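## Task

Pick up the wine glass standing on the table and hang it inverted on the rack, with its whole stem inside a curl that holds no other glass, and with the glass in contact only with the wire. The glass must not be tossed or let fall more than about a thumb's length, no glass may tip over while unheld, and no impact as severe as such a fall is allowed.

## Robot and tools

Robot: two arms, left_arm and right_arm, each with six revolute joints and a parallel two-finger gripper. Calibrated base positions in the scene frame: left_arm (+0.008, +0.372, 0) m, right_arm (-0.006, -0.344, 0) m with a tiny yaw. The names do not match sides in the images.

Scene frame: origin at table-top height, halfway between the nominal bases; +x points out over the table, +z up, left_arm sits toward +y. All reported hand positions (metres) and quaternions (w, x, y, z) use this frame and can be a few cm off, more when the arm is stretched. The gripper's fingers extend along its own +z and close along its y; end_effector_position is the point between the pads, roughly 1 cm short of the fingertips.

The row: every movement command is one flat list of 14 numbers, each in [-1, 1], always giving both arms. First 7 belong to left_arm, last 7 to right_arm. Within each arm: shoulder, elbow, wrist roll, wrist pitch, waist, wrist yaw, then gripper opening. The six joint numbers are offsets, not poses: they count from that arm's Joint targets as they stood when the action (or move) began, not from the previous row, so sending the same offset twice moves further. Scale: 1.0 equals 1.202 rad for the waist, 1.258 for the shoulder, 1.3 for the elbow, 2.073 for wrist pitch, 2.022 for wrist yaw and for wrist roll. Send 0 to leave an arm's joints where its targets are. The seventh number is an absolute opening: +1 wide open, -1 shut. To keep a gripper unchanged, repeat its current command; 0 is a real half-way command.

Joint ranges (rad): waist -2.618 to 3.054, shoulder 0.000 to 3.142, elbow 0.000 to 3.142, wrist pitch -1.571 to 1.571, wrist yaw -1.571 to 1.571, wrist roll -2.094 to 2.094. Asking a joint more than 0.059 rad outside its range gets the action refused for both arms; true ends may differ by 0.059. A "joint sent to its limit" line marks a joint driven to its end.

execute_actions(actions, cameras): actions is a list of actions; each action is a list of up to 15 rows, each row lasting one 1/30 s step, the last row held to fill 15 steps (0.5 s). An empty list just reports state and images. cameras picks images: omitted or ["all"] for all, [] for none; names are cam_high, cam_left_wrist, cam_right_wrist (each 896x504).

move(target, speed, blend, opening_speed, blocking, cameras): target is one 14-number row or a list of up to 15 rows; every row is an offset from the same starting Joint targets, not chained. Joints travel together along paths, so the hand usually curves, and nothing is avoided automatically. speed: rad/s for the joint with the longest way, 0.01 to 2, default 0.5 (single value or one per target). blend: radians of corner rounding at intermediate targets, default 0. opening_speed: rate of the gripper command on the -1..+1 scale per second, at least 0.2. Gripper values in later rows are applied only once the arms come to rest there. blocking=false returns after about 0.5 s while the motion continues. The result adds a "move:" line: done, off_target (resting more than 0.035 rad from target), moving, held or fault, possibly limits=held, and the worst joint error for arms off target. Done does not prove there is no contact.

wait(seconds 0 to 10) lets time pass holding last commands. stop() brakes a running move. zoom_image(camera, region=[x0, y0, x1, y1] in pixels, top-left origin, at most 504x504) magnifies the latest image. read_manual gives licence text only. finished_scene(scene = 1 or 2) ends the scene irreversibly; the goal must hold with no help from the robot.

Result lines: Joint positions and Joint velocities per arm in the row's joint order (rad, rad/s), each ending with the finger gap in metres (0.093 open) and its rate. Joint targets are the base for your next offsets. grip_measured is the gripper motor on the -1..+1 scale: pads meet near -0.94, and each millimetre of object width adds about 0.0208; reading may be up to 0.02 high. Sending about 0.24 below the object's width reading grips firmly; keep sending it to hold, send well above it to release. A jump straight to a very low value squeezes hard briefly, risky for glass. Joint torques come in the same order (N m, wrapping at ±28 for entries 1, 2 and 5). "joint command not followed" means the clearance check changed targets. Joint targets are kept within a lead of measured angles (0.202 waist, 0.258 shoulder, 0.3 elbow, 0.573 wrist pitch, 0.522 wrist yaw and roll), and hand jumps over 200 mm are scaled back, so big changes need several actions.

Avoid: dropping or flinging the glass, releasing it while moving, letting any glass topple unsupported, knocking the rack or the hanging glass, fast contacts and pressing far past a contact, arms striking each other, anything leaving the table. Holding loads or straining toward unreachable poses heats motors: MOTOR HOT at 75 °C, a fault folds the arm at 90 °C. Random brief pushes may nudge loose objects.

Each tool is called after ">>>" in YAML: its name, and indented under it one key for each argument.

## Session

>>> execute_actions:
  actions: []

>>> zoom_image:
  camera: "cam_high"
  region: [380, 240, 560, 420]

Scene clock: 0.00 s.
left_arm: end_effector_position=(+0.4116, +0.3657, +0.1154) grip_measured=+1.000 end_effector_quat_wxyz=(+0.616, -0.002, +0.788, +0.012) | right_arm: end_effector_position=(+0.3798, -0.3517, +0.1213) grip_measured=+1.000 end_effector_quat_wxyz=(+0.635, +0.012, +0.772, -0.012)
Joint names: [shoulder, elbow, wrist roll, wrist pitch, waist, wrist yaw]
Joint positions: left_arm=[1.57 0.392 0.002 0.934 -0.038 -0.059 0.093] | right_arm=[1.521 0.303 0.002 1.025 -0.023 0.026 0.093]
Joint velocities: within noise
Joint torques (N m): no reading
Heat: left arm: 31 °C; right arm: 30 °C.
Joint targets: left_arm=[1.562 0.400 0.002 0.940 -0.038 -0.059] | right_arm=[1.516 0.310 0.002 1.028 -0.023 0.026]
Tool commands: left_gripper/opening=+1.0 right_gripper/opening=+1.0
camera_calibration:
cam_left_wrist: T_world_to_cam=[[0.00468474, -0.999735, -0.0225243, 0.367558], [-0.619573, 0.0147785, -0.7848, 0.380347], [0.784925, 0.017632, -0.61934, -0.177478], [0, 0, 0, 1]] pos_world=[0.373238, 0.364969, 0.196856]
cam_right_wrist: T_world_to_cam=[[-0.0511206, -0.998147, -0.0329985, -0.325919], [-0.573131, 0.0563802, -0.817522, 0.376861], [0.817868, -0.0228798, -0.574951, -0.171161], [0, 0, 0, 1]] pos_world=[0.339316, -0.350479, 0.198929]

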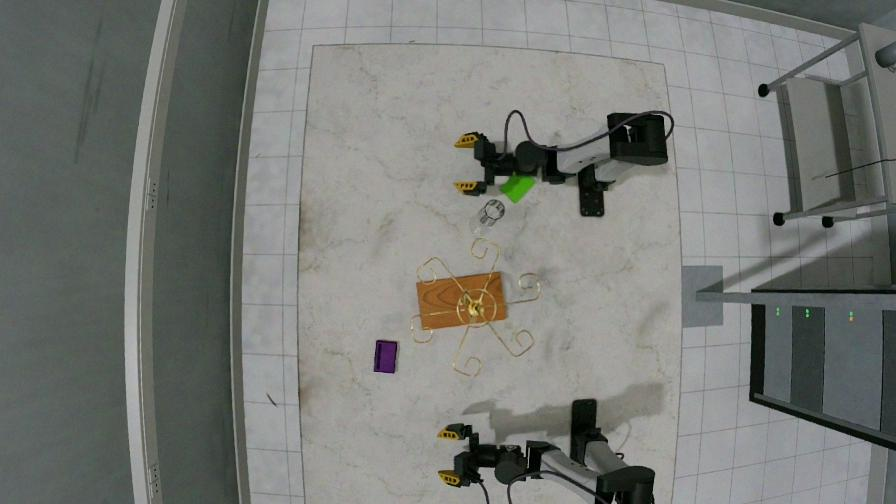

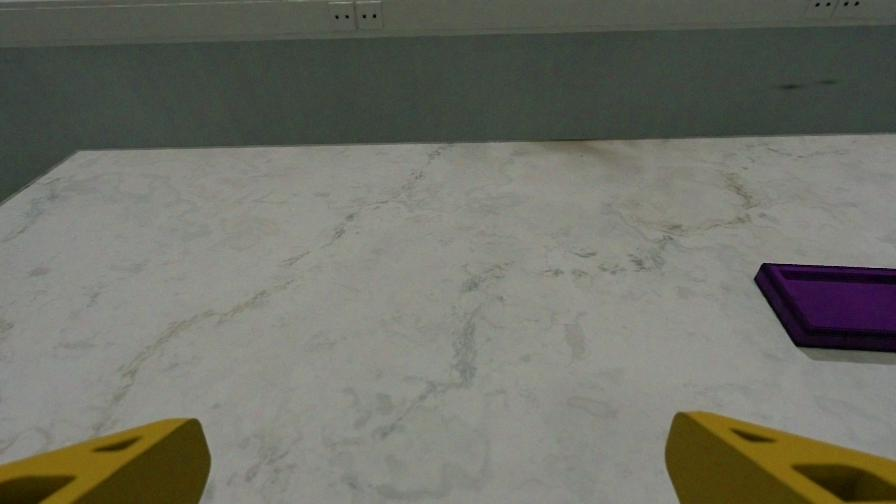

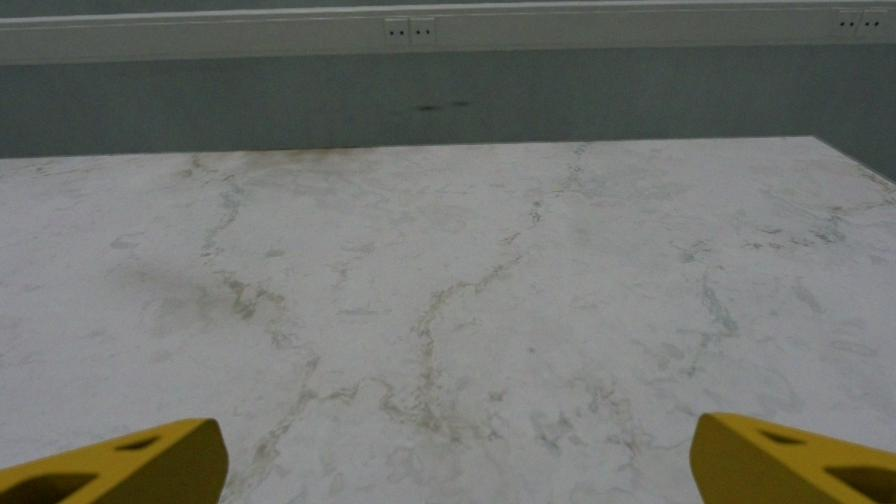

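Scaled by 2.800 from the camera's 896x504 image, which has a finer 1280x720 frame.

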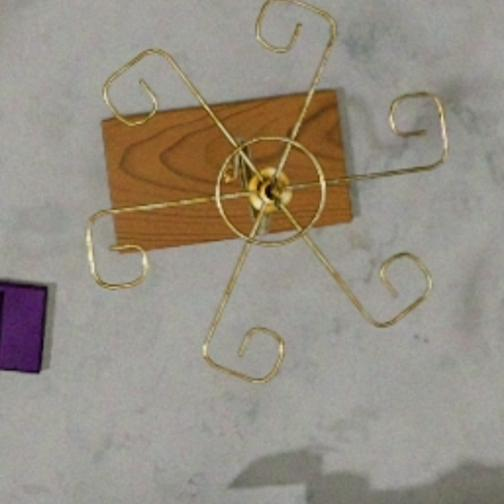

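>>> zoom_image:
  camera: "cam_high"
  region: [440, 170, 550, 280]

Scaled by 4.582 from the camera's 896x504 image, which has a finer 1280x720 frame.

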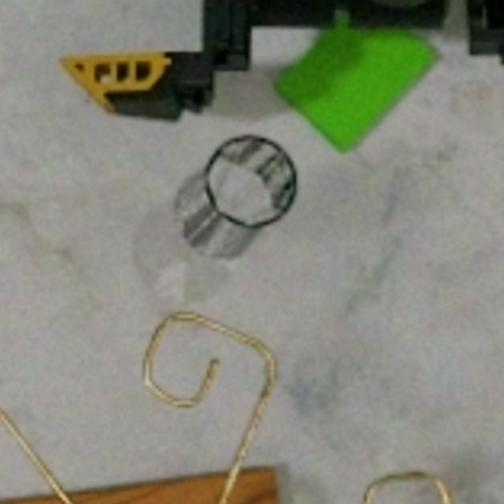

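>>> move:
  target: [-0.68,0.5,0,-0.497,-0.592,0.03,1,0.103,0.8646,0,-0.3946,-0.1015,0,1]
  speed: 1.5
  cameras: []

>>> move:
  target:
    - [0,0,0,0,0,0,1,0,0,0,0,0,-0.775,1]
    - [0,0,0,0,0,0,1,0,0,-0.778,-0.757,0,-0.775,1]
  speed: 1.5
  blend: 0.1
  cameras: ["cam_high","cam_left_wrist"]

>>> zoom_image:
  camera: "cam_high"
  region: [440, 170, 550, 280]

Scene clock: 87.40 s.
left_arm: end_effector_position=(+0.2023, +0.1934, +0.4834) grip_measured=+1.000 end_effector_quat_wxyz=(+0.738, +0.220, +0.570, -0.286) | right_arm: end_effector_position=(+0.5225, -0.4151, +0.3775) grip_measured=+1.000 end_effector_quat_wxyz=(+0.703, +0.054, +0.708, -0.053)
Joint names: [shoulder, elbow, wrist roll, wrist pitch, waist, wrist yaw]
Joint positions: left_arm=[0.702 1.041 0.002 -0.084 -0.746 -0.008 0.093] | right_arm=[1.64 1.41 0.002 0.224 -0.14 0.026 0.093]
Joint velocities: within noise
Joint torques (N m): left_arm=[1.16 5.6 -0.09 1.79 -0.75 0.06] | right_arm=[-7.58 8.72 -0.08 1.65 -0.55 -0.17]
Heat: left arm: 37 °C; right arm: 34 °C.
Joint targets: left_arm=[0.706 1.050 0.002 -0.091 -0.750 0.002] | right_arm=[1.646 1.434 0.002 0.209 -0.145 0.026]
move: done
No camera images: "cameras" was empty.

Scene clock: 90.67 s.
left_arm: end_effector_position=(+0.2024, +0.1934, +0.4831) grip_measured=+1.000 end_effector_quat_wxyz=(+0.738, +0.221, +0.570, -0.285) | right_arm: end_effector_position=(+0.3033, -0.2135, +0.2986) grip_measured=+1.000 end_effector_quat_wxyz=(+0.517, -0.474, +0.543, +0.461)
Joint names: [shoulder, elbow, wrist roll, wrist pitch, waist, wrist yaw]
Joint positions: left_arm=[0.702 1.041 0.002 -0.085 -0.746 -0.008 0.093] | right_arm=[1.64 1.41 -1.563 -1.343 -0.14 -1.532 0.093]
Joint velocities: within noise
Joint torques (N m): left_arm=[1.09 5.79 -0.08 1.76 -0.77 0.14] | right_arm=[-6.08 7.39 -0.21 0.07 -0.49 -0.92]
Heat: left arm: 38 °C; right arm: 34 °C.
Joint targets: left_arm=[0.706 1.050 0.002 -0.091 -0.750 0.002] | right_arm=[1.646 1.434 -1.571 -1.360 -0.145 -1.541]
move: done
camera_calibration:
cam_left_wrist: T_world_to_cam=[[-0.678842, -0.734193, -0.0115365, 0.28622], [-0.115747, 0.122509, -0.985695, 0.516164], [0.725104, -0.667796, -0.168145, 0.144153], [0, 0, 0, 1]] pos_world=[0.149517, 0.243171, 0.53632]
Images, in order (width x height): cam_high 896x504, cam_left_wrist 896x504.

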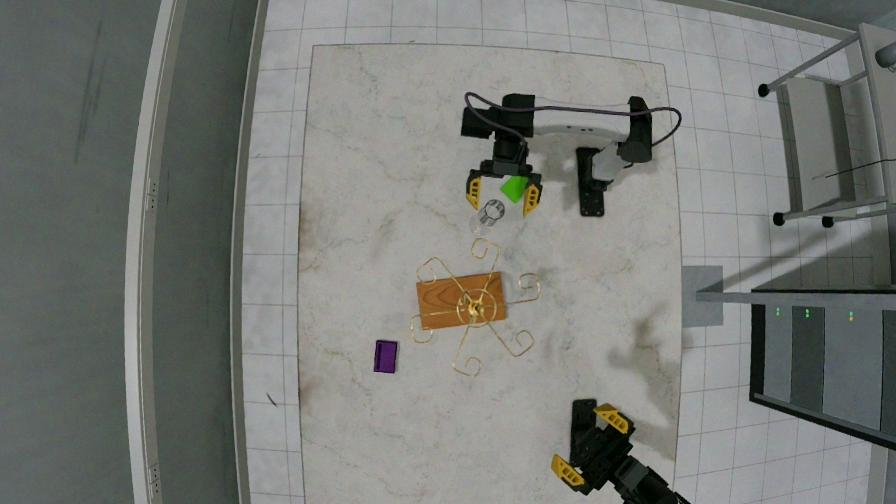

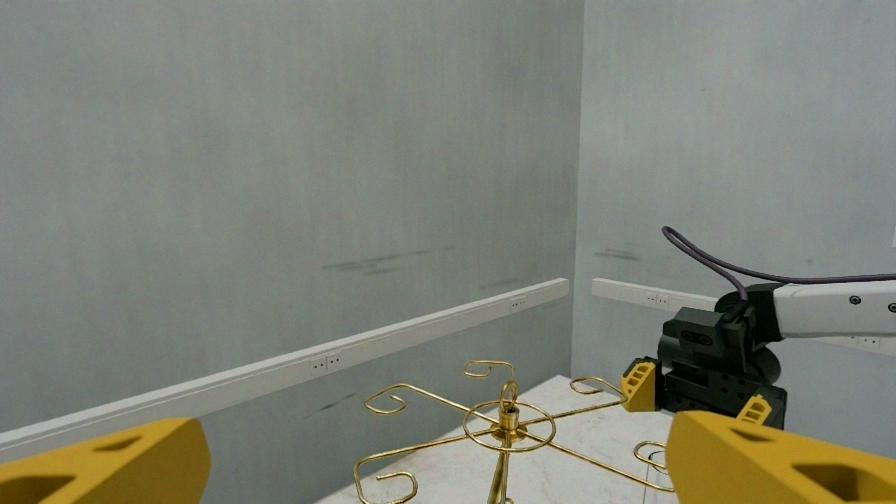

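Scaled by 4.582 from the camera's 896x504 image, which has a finer 1280x720 frame.

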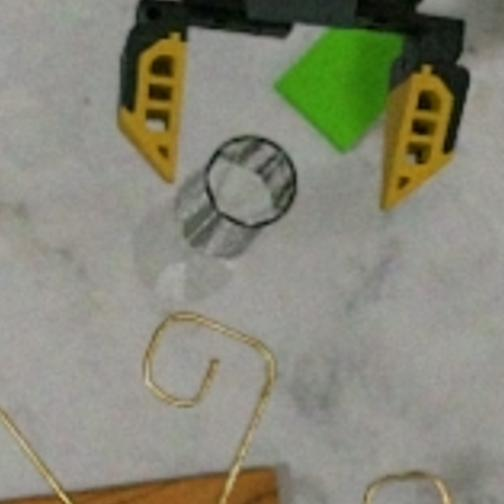

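>>> move:
  target:
    - [0,0,0,0,0,0,1,0.0095,-0.1308,0,0.0883,0,0,1]
    - [0,0,0,0,0,0,1,0.0763,-0.2938,0,0.2311,0,0,-0.15]
    - [0,0,0,0,0,0,1,0.0095,-0.1308,0,0.0883,0,0,-0.15]
    - [0,0,0,0,0,0,1,0.0095,-0.1308,0.98,0.0883,0,0,-0.15]
  speed: [1,0.7,0.7,1.3]
  blend: [0.03,0,0.05,0]
  opening_speed: 1.5
  cameras: ["cam_high","cam_left_wrist"]

>>> zoom_image:
  camera: "cam_high"
  region: [440, 170, 550, 280]

Scene clock: 123.40 s.
left_arm: end_effector_position=(+0.2024, +0.1933, +0.4830) grip_measured=+1.000 end_effector_quat_wxyz=(+0.738, +0.221, +0.571, -0.285) | right_arm: end_effector_position=(+0.3061, -0.2139, +0.2439) grip_measured=-0.086 end_effector_quat_wxyz=(-0.100, +0.192, +0.698, +0.683)
Joint names: [shoulder, elbow, wrist roll, wrist pitch, waist, wrist yaw]
Joint positions: left_arm=[0.702 1.041 0.002 -0.086 -0.746 -0.008 0.093] | right_arm=[1.677 1.237 0.388 -1.157 -0.14 -1.522 0.041]
Joint velocities: within noise
Joint torques (N m): left_arm=[1.01 5.78 -0.07 1.78 -0.92 0.1] | right_arm=[-8.69 7.42 0.05 0.01 -0.49 -1.01]
Heat: left arm: 41 °C; right arm: 34 °C.
Joint targets: left_arm=[0.706 1.050 0.002 -0.091 -0.750 0.002] | right_arm=[1.657 1.264 0.410 -1.177 -0.145 -1.541]
move: done
camera_calibration:
cam_left_wrist: T_world_to_cam=[[-0.678849, -0.734188, -0.0115366, 0.286218], [-0.116299, 0.123019, -0.985566, 0.515946], [0.72501, -0.667709, -0.168897, 0.144443], [0, 0, 0, 1]] pos_world=[0.149581, 0.243112, 0.536197]
Images, in order (width x height): cam_high 896x504, cam_left_wrist 896x504.

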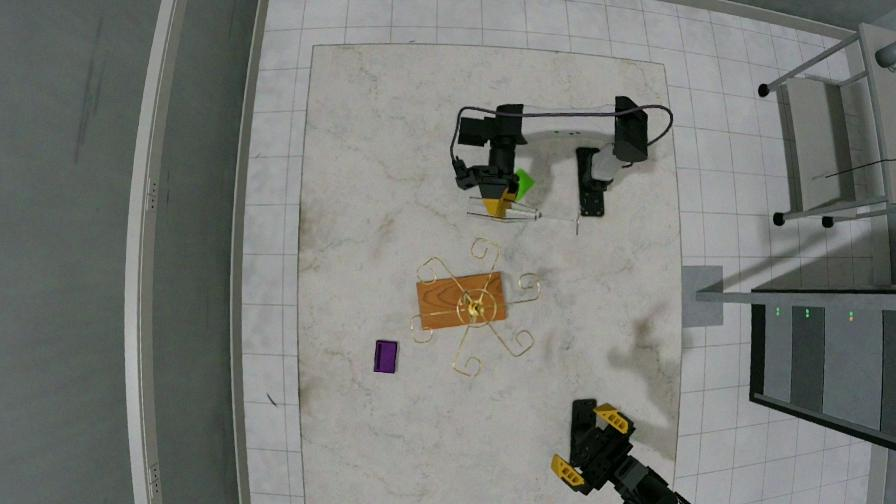

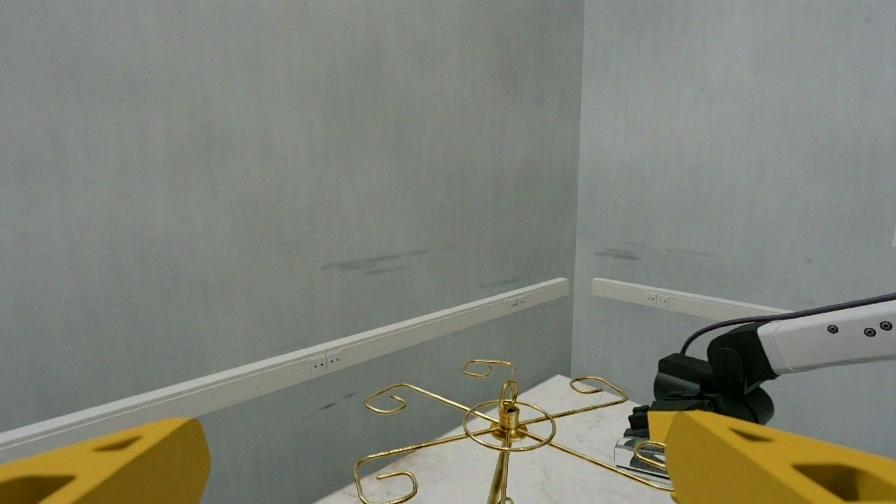

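Scaled by 4.582 from the camera's 896x504 image, which has a finer 1280x720 frame.

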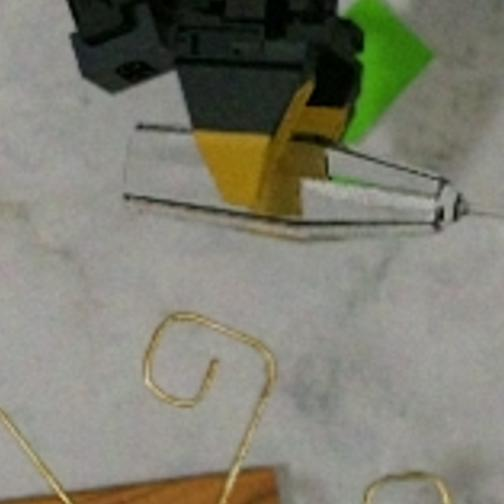

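>>> move:
  target:
    - [0,0,0,0,0,0,1,0,0,0.648,0,0,0,-0.15]
    - [0,0,0,0,0,0,1,0.302,0.373,0.648,0.0213,0.1514,0,-0.15]
  speed: [1.3,0.7]
  blend: [0.05,0]
  cameras: ["cam_high","cam_left_wrist"]

>>> zoom_image:
  camera: "cam_high"
  region: [440, 170, 550, 280]

>>> zoom_image:
  camera: "cam_left_wrist"
  region: [480, 320, 720, 500]

Scene clock: 159.67 s.
left_arm: end_effector_position=(+0.2025, +0.1933, +0.4829) grip_measured=+1.000 end_effector_quat_wxyz=(+0.738, +0.221, +0.571, -0.285) | right_arm: end_effector_position=(+0.3836, -0.1561, +0.2467) grip_measured=-0.084 end_effector_quat_wxyz=(+0.508, -0.511, -0.514, -0.466)
Joint names: [shoulder, elbow, wrist roll, wrist pitch, waist, wrist yaw]
Joint positions: left_arm=[0.702 1.041 0.002 -0.086 -0.746 -0.008 0.093] | right_arm=[2.037 1.714 1.713 -1.147 0.036 -1.521 0.041]
Joint velocities: within noise
Joint torques (N m): left_arm=[1.16 5.57 -0.05 1.77 -0.79 0.11] | right_arm=[-10 8.03 -0.03 0.45 0.08 -1]
Heat: left arm: 42 °C; right arm: 36 °C.
Joint targets: left_arm=[0.706 1.050 0.002 -0.091 -0.750 0.002] | right_arm=[2.037 1.749 1.720 -1.132 0.037 -1.541]
move: done
camera_calibration:
cam_left_wrist: T_world_to_cam=[[-0.678852, -0.734185, -0.0115367, 0.286218], [-0.116575, 0.123275, -0.985502, 0.515837], [0.724962, -0.667665, -0.169273, 0.144587], [0, 0, 0, 1]] pos_world=[0.149612, 0.243083, 0.536135]
Images, in order (width x height): cam_high 896x504, cam_left_wrist 896x504.

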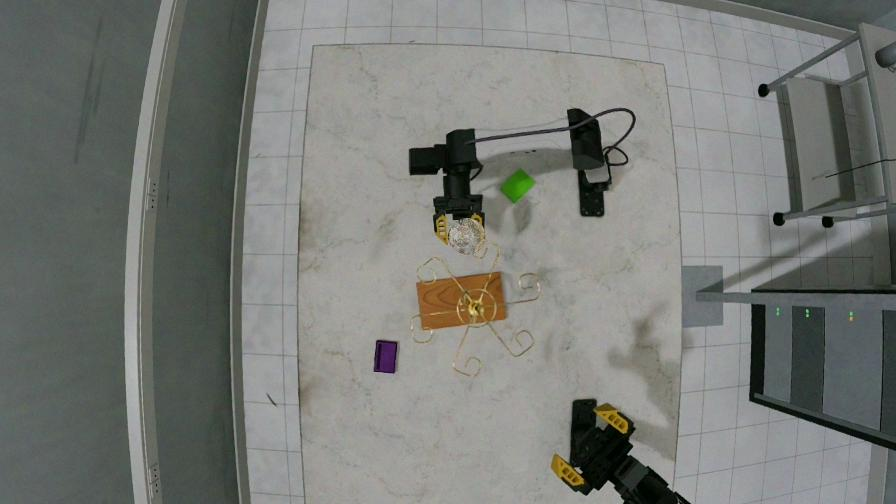

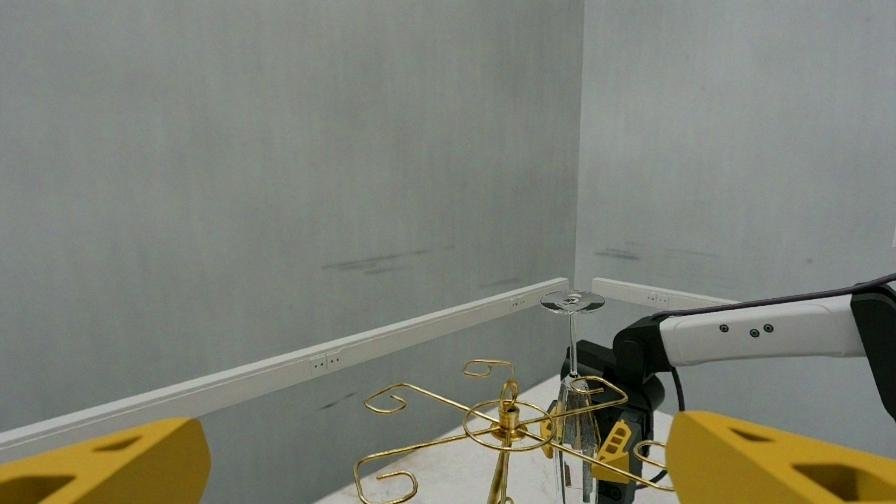

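Scaled by 4.582 from the camera's 896x504 image, which has a finer 1280x720 frame.

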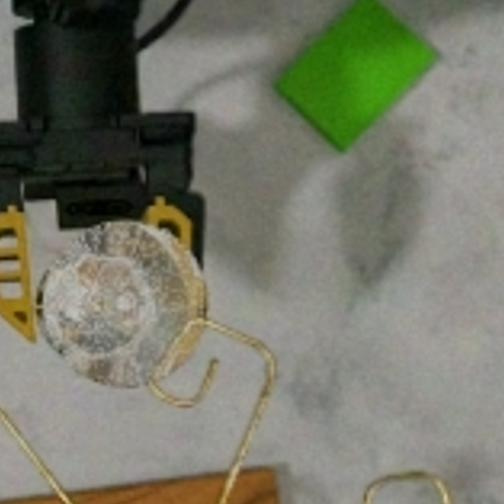

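Scaled by 2.100 from the camera's 896x504 image, which has a finer 1280x720 frame.

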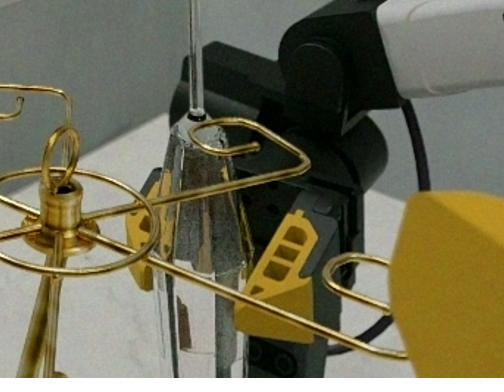

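>>> move:
  target:
    - [0,0,0,0,0,0,1,0.0159,-0.1005,0,0.0724,0,0,-0.15]
    - [0,0,0,0,0,0,1,0.065,-0.0278,0,0.0565,0.0566,0,-0.15]
    - [0,0,0,0,0,0,1,-0.0022,-0.1266,0,0.0777,0.1065,0,-0.15]
    - [0,0,0,0,0,0,1,-0.0793,-0.2335,0,0.098,0.0749,0,-0.15]
  speed: 0.35
  blend: [0.02,0.02,0.02,0]
  cameras: ["cam_high","cam_left_wrist"]

>>> zoom_image:
  camera: "cam_high"
  region: [440, 170, 550, 280]

>>> zoom_image:
  camera: "cam_left_wrist"
  region: [480, 320, 720, 500]

Scene clock: 214.10 s.
left_arm: end_effector_position=(+0.2025, +0.1933, +0.4829) grip_measured=+1.000 end_effector_quat_wxyz=(+0.738, +0.221, +0.571, -0.285) | right_arm: end_effector_position=(+0.3400, -0.1232, +0.2047) grip_measured=-0.084 end_effector_quat_wxyz=(+0.530, -0.486, -0.537, -0.441)
Joint names: [shoulder, elbow, wrist roll, wrist pitch, waist, wrist yaw]
Joint positions: left_arm=[0.702 1.041 0.002 -0.086 -0.746 -0.008 0.093] | right_arm=[1.974 1.454 1.714 -0.949 0.131 -1.521 0.041]
Joint velocities: within noise
Joint torques (N m): left_arm=[1.1 5.78 -0.04 1.79 -0.95 0.09] | right_arm=[-12.72 4.6 -0.01 0.48 -0.53 -0.98]
Heat: left arm: 44 °C; right arm: 39 °C.
Joint targets: left_arm=[0.706 1.050 0.002 -0.091 -0.750 0.002] | right_arm=[1.938 1.445 1.721 -0.929 0.127 -1.542]
move: off_target (right_arm); right_arm: the shoulder is farthest, 0.037 rad from its target
camera_calibration:
cam_left_wrist: T_world_to_cam=[[-0.678852, -0.734185, -0.0115367, 0.286218], [-0.116575, 0.123275, -0.985502, 0.515837], [0.724962, -0.667665, -0.169273, 0.144587], [0, 0, 0, 1]] pos_world=[0.149612, 0.243083, 0.536135]
Images, in order (width x height): cam_high 896x504, cam_left_wrist 896x504.

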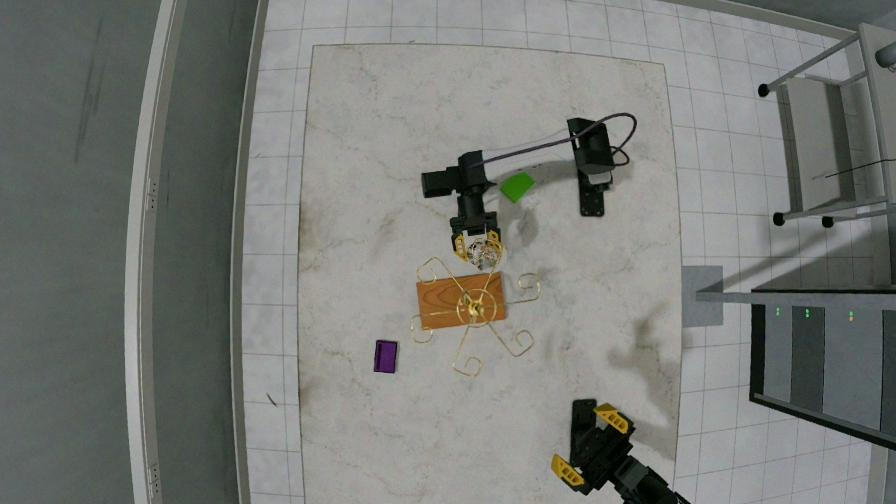

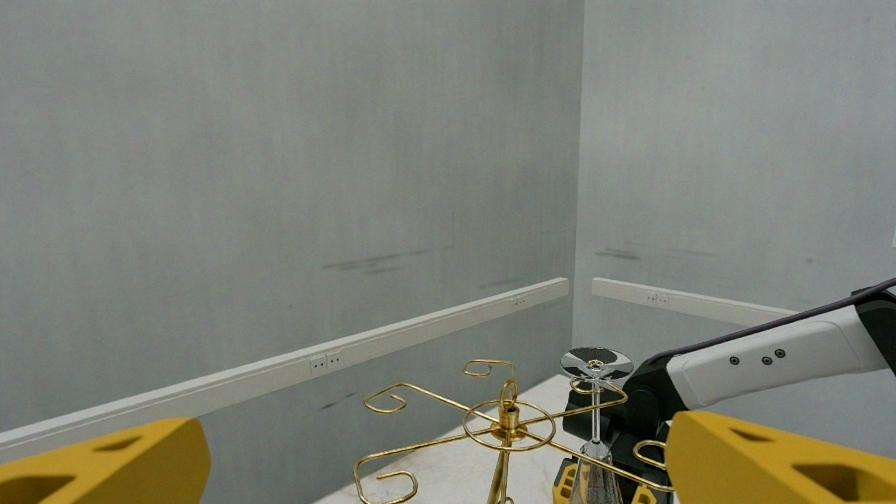

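Scaled by 4.582 from the camera's 896x504 image, which has a finer 1280x720 frame.

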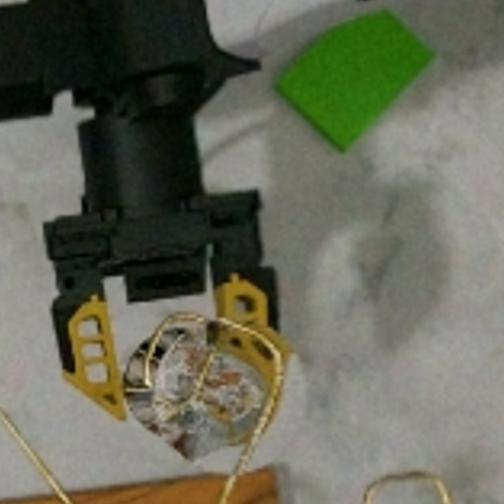

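Scaled by 2.100 from the camera's 896x504 image, which has a finer 1280x720 frame.

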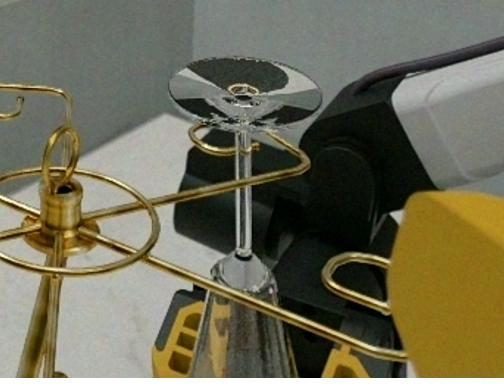

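>>> zoom_image:
  camera: "cam_high"
  region: [462, 232, 508, 278]

>>> zoom_image:
  camera: "cam_left_wrist"
  region: [550, 340, 650, 440]

Scaled by 10.957 from the camera's 896x504 image, which has a finer 1280x720 frame.

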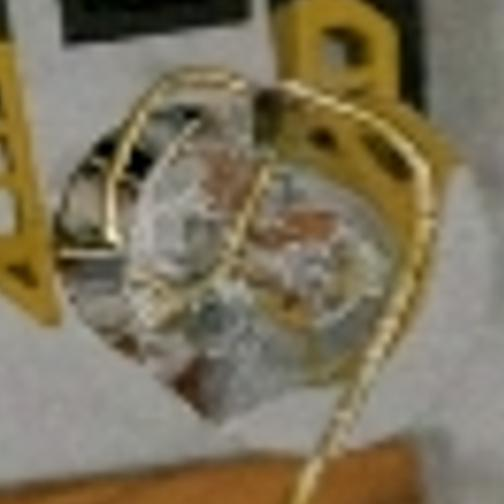

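Scaled by 5.040 from the camera's 896x504 image, which has a finer 1280x720 frame.

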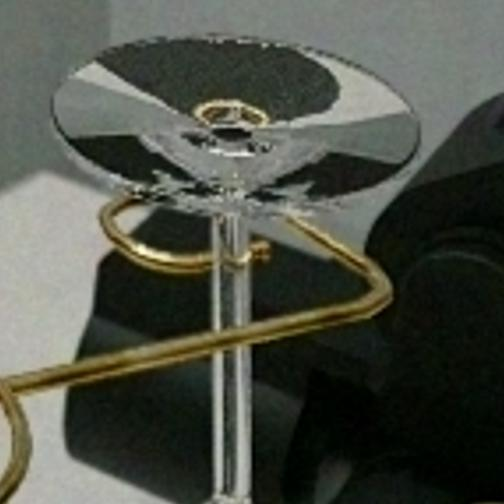

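>>> move:
  target:
    - [0,0,0,0,0,0,1,-0.0246,-0.0315,0,0.0053,-0.0366,0,-0.15]
    - [0,0,0,0,0,0,1,-0.0175,-0.0223,0,0.0039,-0.0603,0,-0.15]
    - [0,0,0,0,0,0,1,0.027,0.0385,0,-0.0072,-0.0502,0,-0.15]
  speed: 0.2
  blend: 0.005
  cameras: ["cam_high","cam_left_wrist"]

>>> zoom_image:
  camera: "cam_left_wrist"
  region: [550, 340, 650, 440]

>>> zoom_image:
  camera: "cam_high"
  region: [440, 170, 550, 280]

Scene clock: 268.33 s.
left_arm: end_effector_position=(+0.2025, +0.1933, +0.4829) grip_measured=+1.000 end_effector_quat_wxyz=(+0.738, +0.221, +0.571, -0.285) | right_arm: end_effector_position=(+0.3569, -0.1490, +0.2086) grip_measured=-0.084 end_effector_quat_wxyz=(+0.507, -0.501, -0.525, -0.465)
Joint names: [shoulder, elbow, wrist roll, wrist pitch, waist, wrist yaw]
Joint positions: left_arm=[0.702 1.041 0.002 -0.086 -0.746 -0.008 0.093] | right_arm=[1.968 1.463 1.716 -0.94 0.058 -1.518 0.041]
Joint velocities: within noise
Joint torques (N m): left_arm=[0.96 5.82 -0.04 1.78 -0.88 0.07] | right_arm=[-8.91 7.86 -0.01 0.3 0.7 -1.03]
Heat: left arm: 45 °C; right arm: 48 °C.
Joint targets: left_arm=[0.706 1.050 0.002 -0.090 -0.750 0.002] | right_arm=[1.972 1.495 1.720 -0.944 0.066 -1.541]
move: done
camera_calibration:
cam_left_wrist: T_world_to_cam=[[-0.678852, -0.734185, -0.0115367, 0.286218], [-0.116575, 0.123275, -0.985502, 0.515837], [0.724962, -0.667665, -0.169273, 0.144587], [0, 0, 0, 1]] pos_world=[0.149612, 0.243083, 0.536135]
Images, in order (width x height): cam_high 896x504, cam_left_wrist 896x504.

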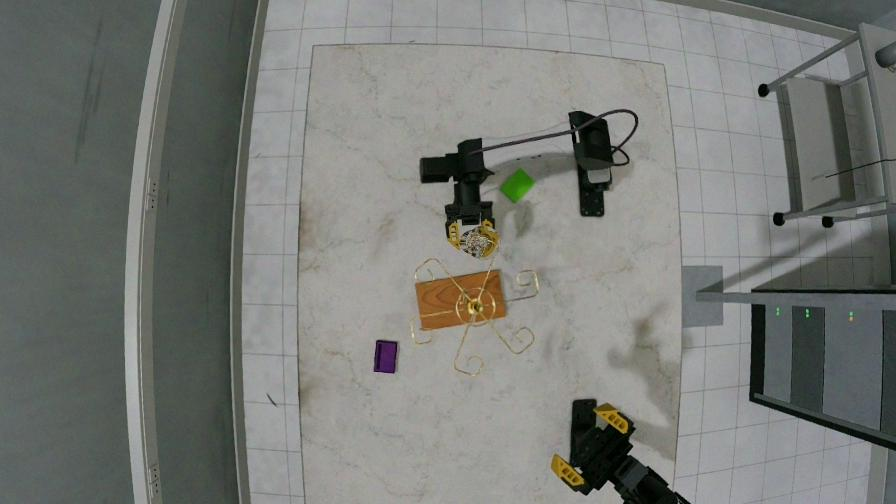

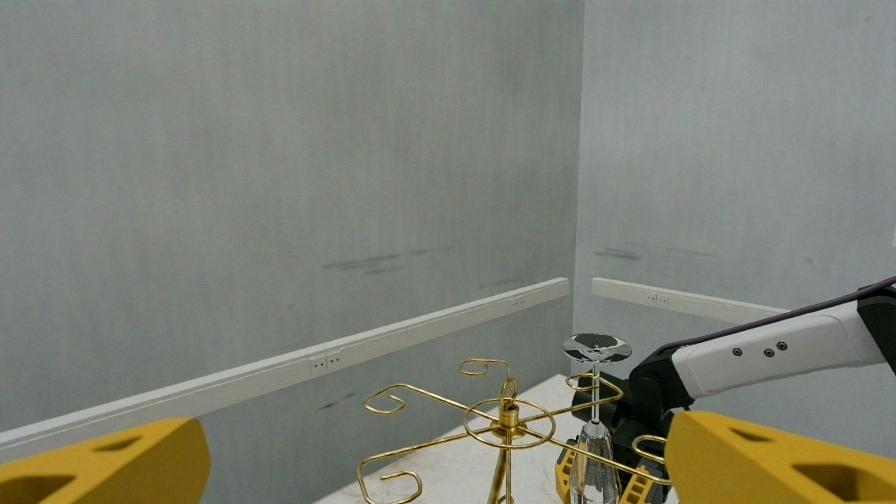

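Scaled by 5.040 from the camera's 896x504 image, which has a finer 1280x720 frame.

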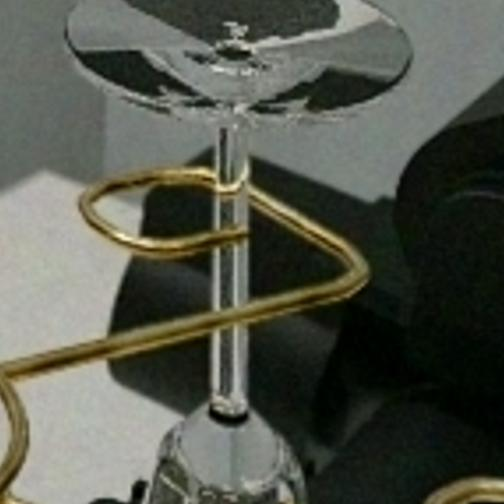

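Scaled by 4.582 from the camera's 896x504 image, which has a finer 1280x720 frame.

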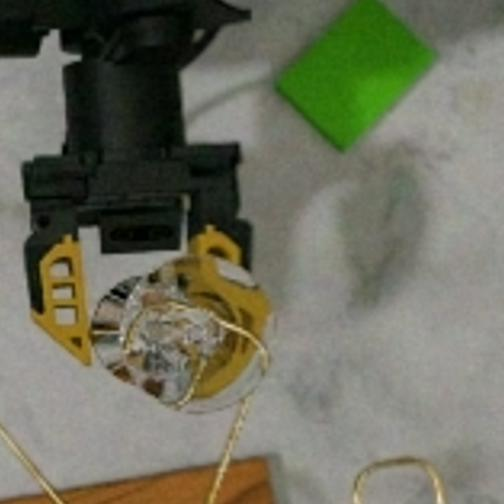

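>>> move:
  target:
    - [0,0,0,0,0,0,1,0.0207,0.0277,0,-0.0048,0.0125,0,-0.15]
    - [0,0,0,0,0,0,1,0.0334,0.0047,0,0.0174,0.0125,0,-0.15]
    - [0,0,0,0,0,0,1,0.0334,0.0047,0,0.0174,0.0125,0,1]
    - [0,0,0,0,0,0,1,0.119,-0.1,0,0.1356,0.0125,0,1]
  speed: [0.3,0.3,0.3,0.5]
  opening_speed: 1.2
  cameras: ["cam_left_wrist"]

>>> zoom_image:
  camera: "cam_left_wrist"
  region: [550, 340, 650, 440]

Scene clock: 309.37 s.
left_arm: end_effector_position=(+0.2025, +0.1933, +0.4828) grip_measured=+1.000 end_effector_quat_wxyz=(+0.737, +0.221, +0.571, -0.285) | right_arm: end_effector_position=(+0.3670, -0.1412, +0.1379) grip_measured=+0.999 end_effector_quat_wxyz=(+0.512, -0.486, -0.530, -0.470)
Joint names: [shoulder, elbow, wrist roll, wrist pitch, waist, wrist yaw]
Joint positions: left_arm=[0.702 1.041 0.002 -0.086 -0.746 -0.008 0.093] | right_arm=[2.118 1.373 1.716 -0.681 0.076 -1.536 0.093]
Joint velocities: within noise
Joint torques (N m): left_arm=[1.02 5.67 -0.1 1.8 -0.79 0.04] | right_arm=[-9.76 4.19 -0.05 0.52 0.31 -0.84]
Heat: left arm: 45 °C; right arm: 43 °C.
Joint targets: left_arm=[0.706 1.050 0.002 -0.091 -0.750 0.002] | right_arm=[2.121 1.365 1.720 -0.663 0.081 -1.542]
move: done
camera_calibration:
cam_left_wrist: T_world_to_cam=[[-0.678855, -0.734182, -0.0115368, 0.286217], [-0.116851, 0.12353, -0.985437, 0.515728], [0.724915, -0.667621, -0.169649, 0.144732], [0, 0, 0, 1]] pos_world=[0.149644, 0.243053, 0.536073]
Images, in order (width x height): cam_left_wrist 896x504.

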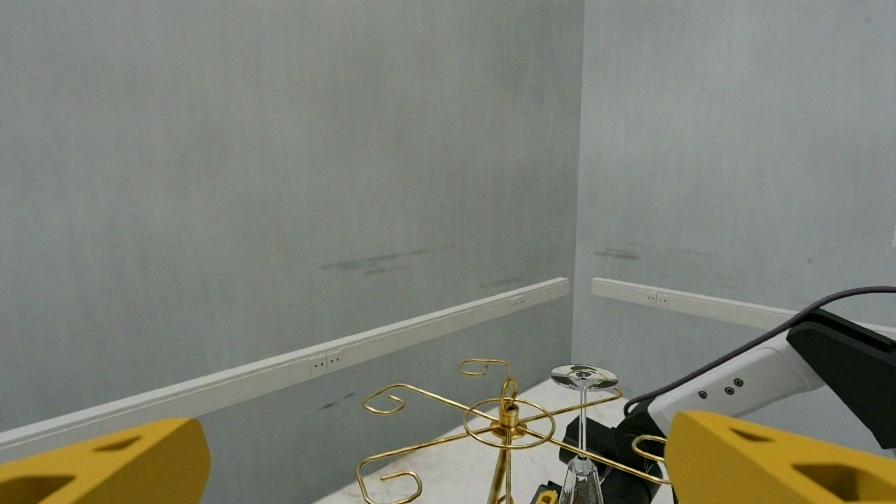

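Scaled by 5.040 from the camera's 896x504 image, which has a finer 1280x720 frame.

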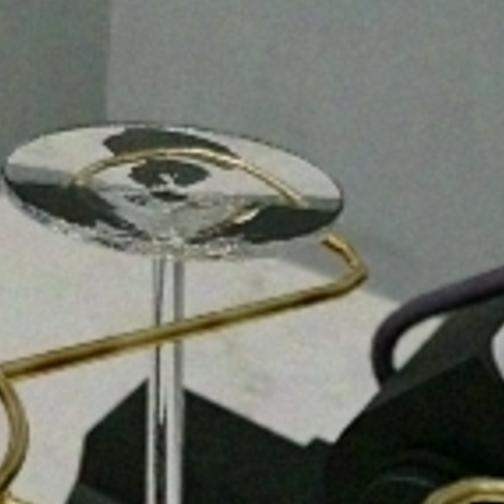

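>>> finished_scene:
  scene: 2

The scene is finished: the task was done.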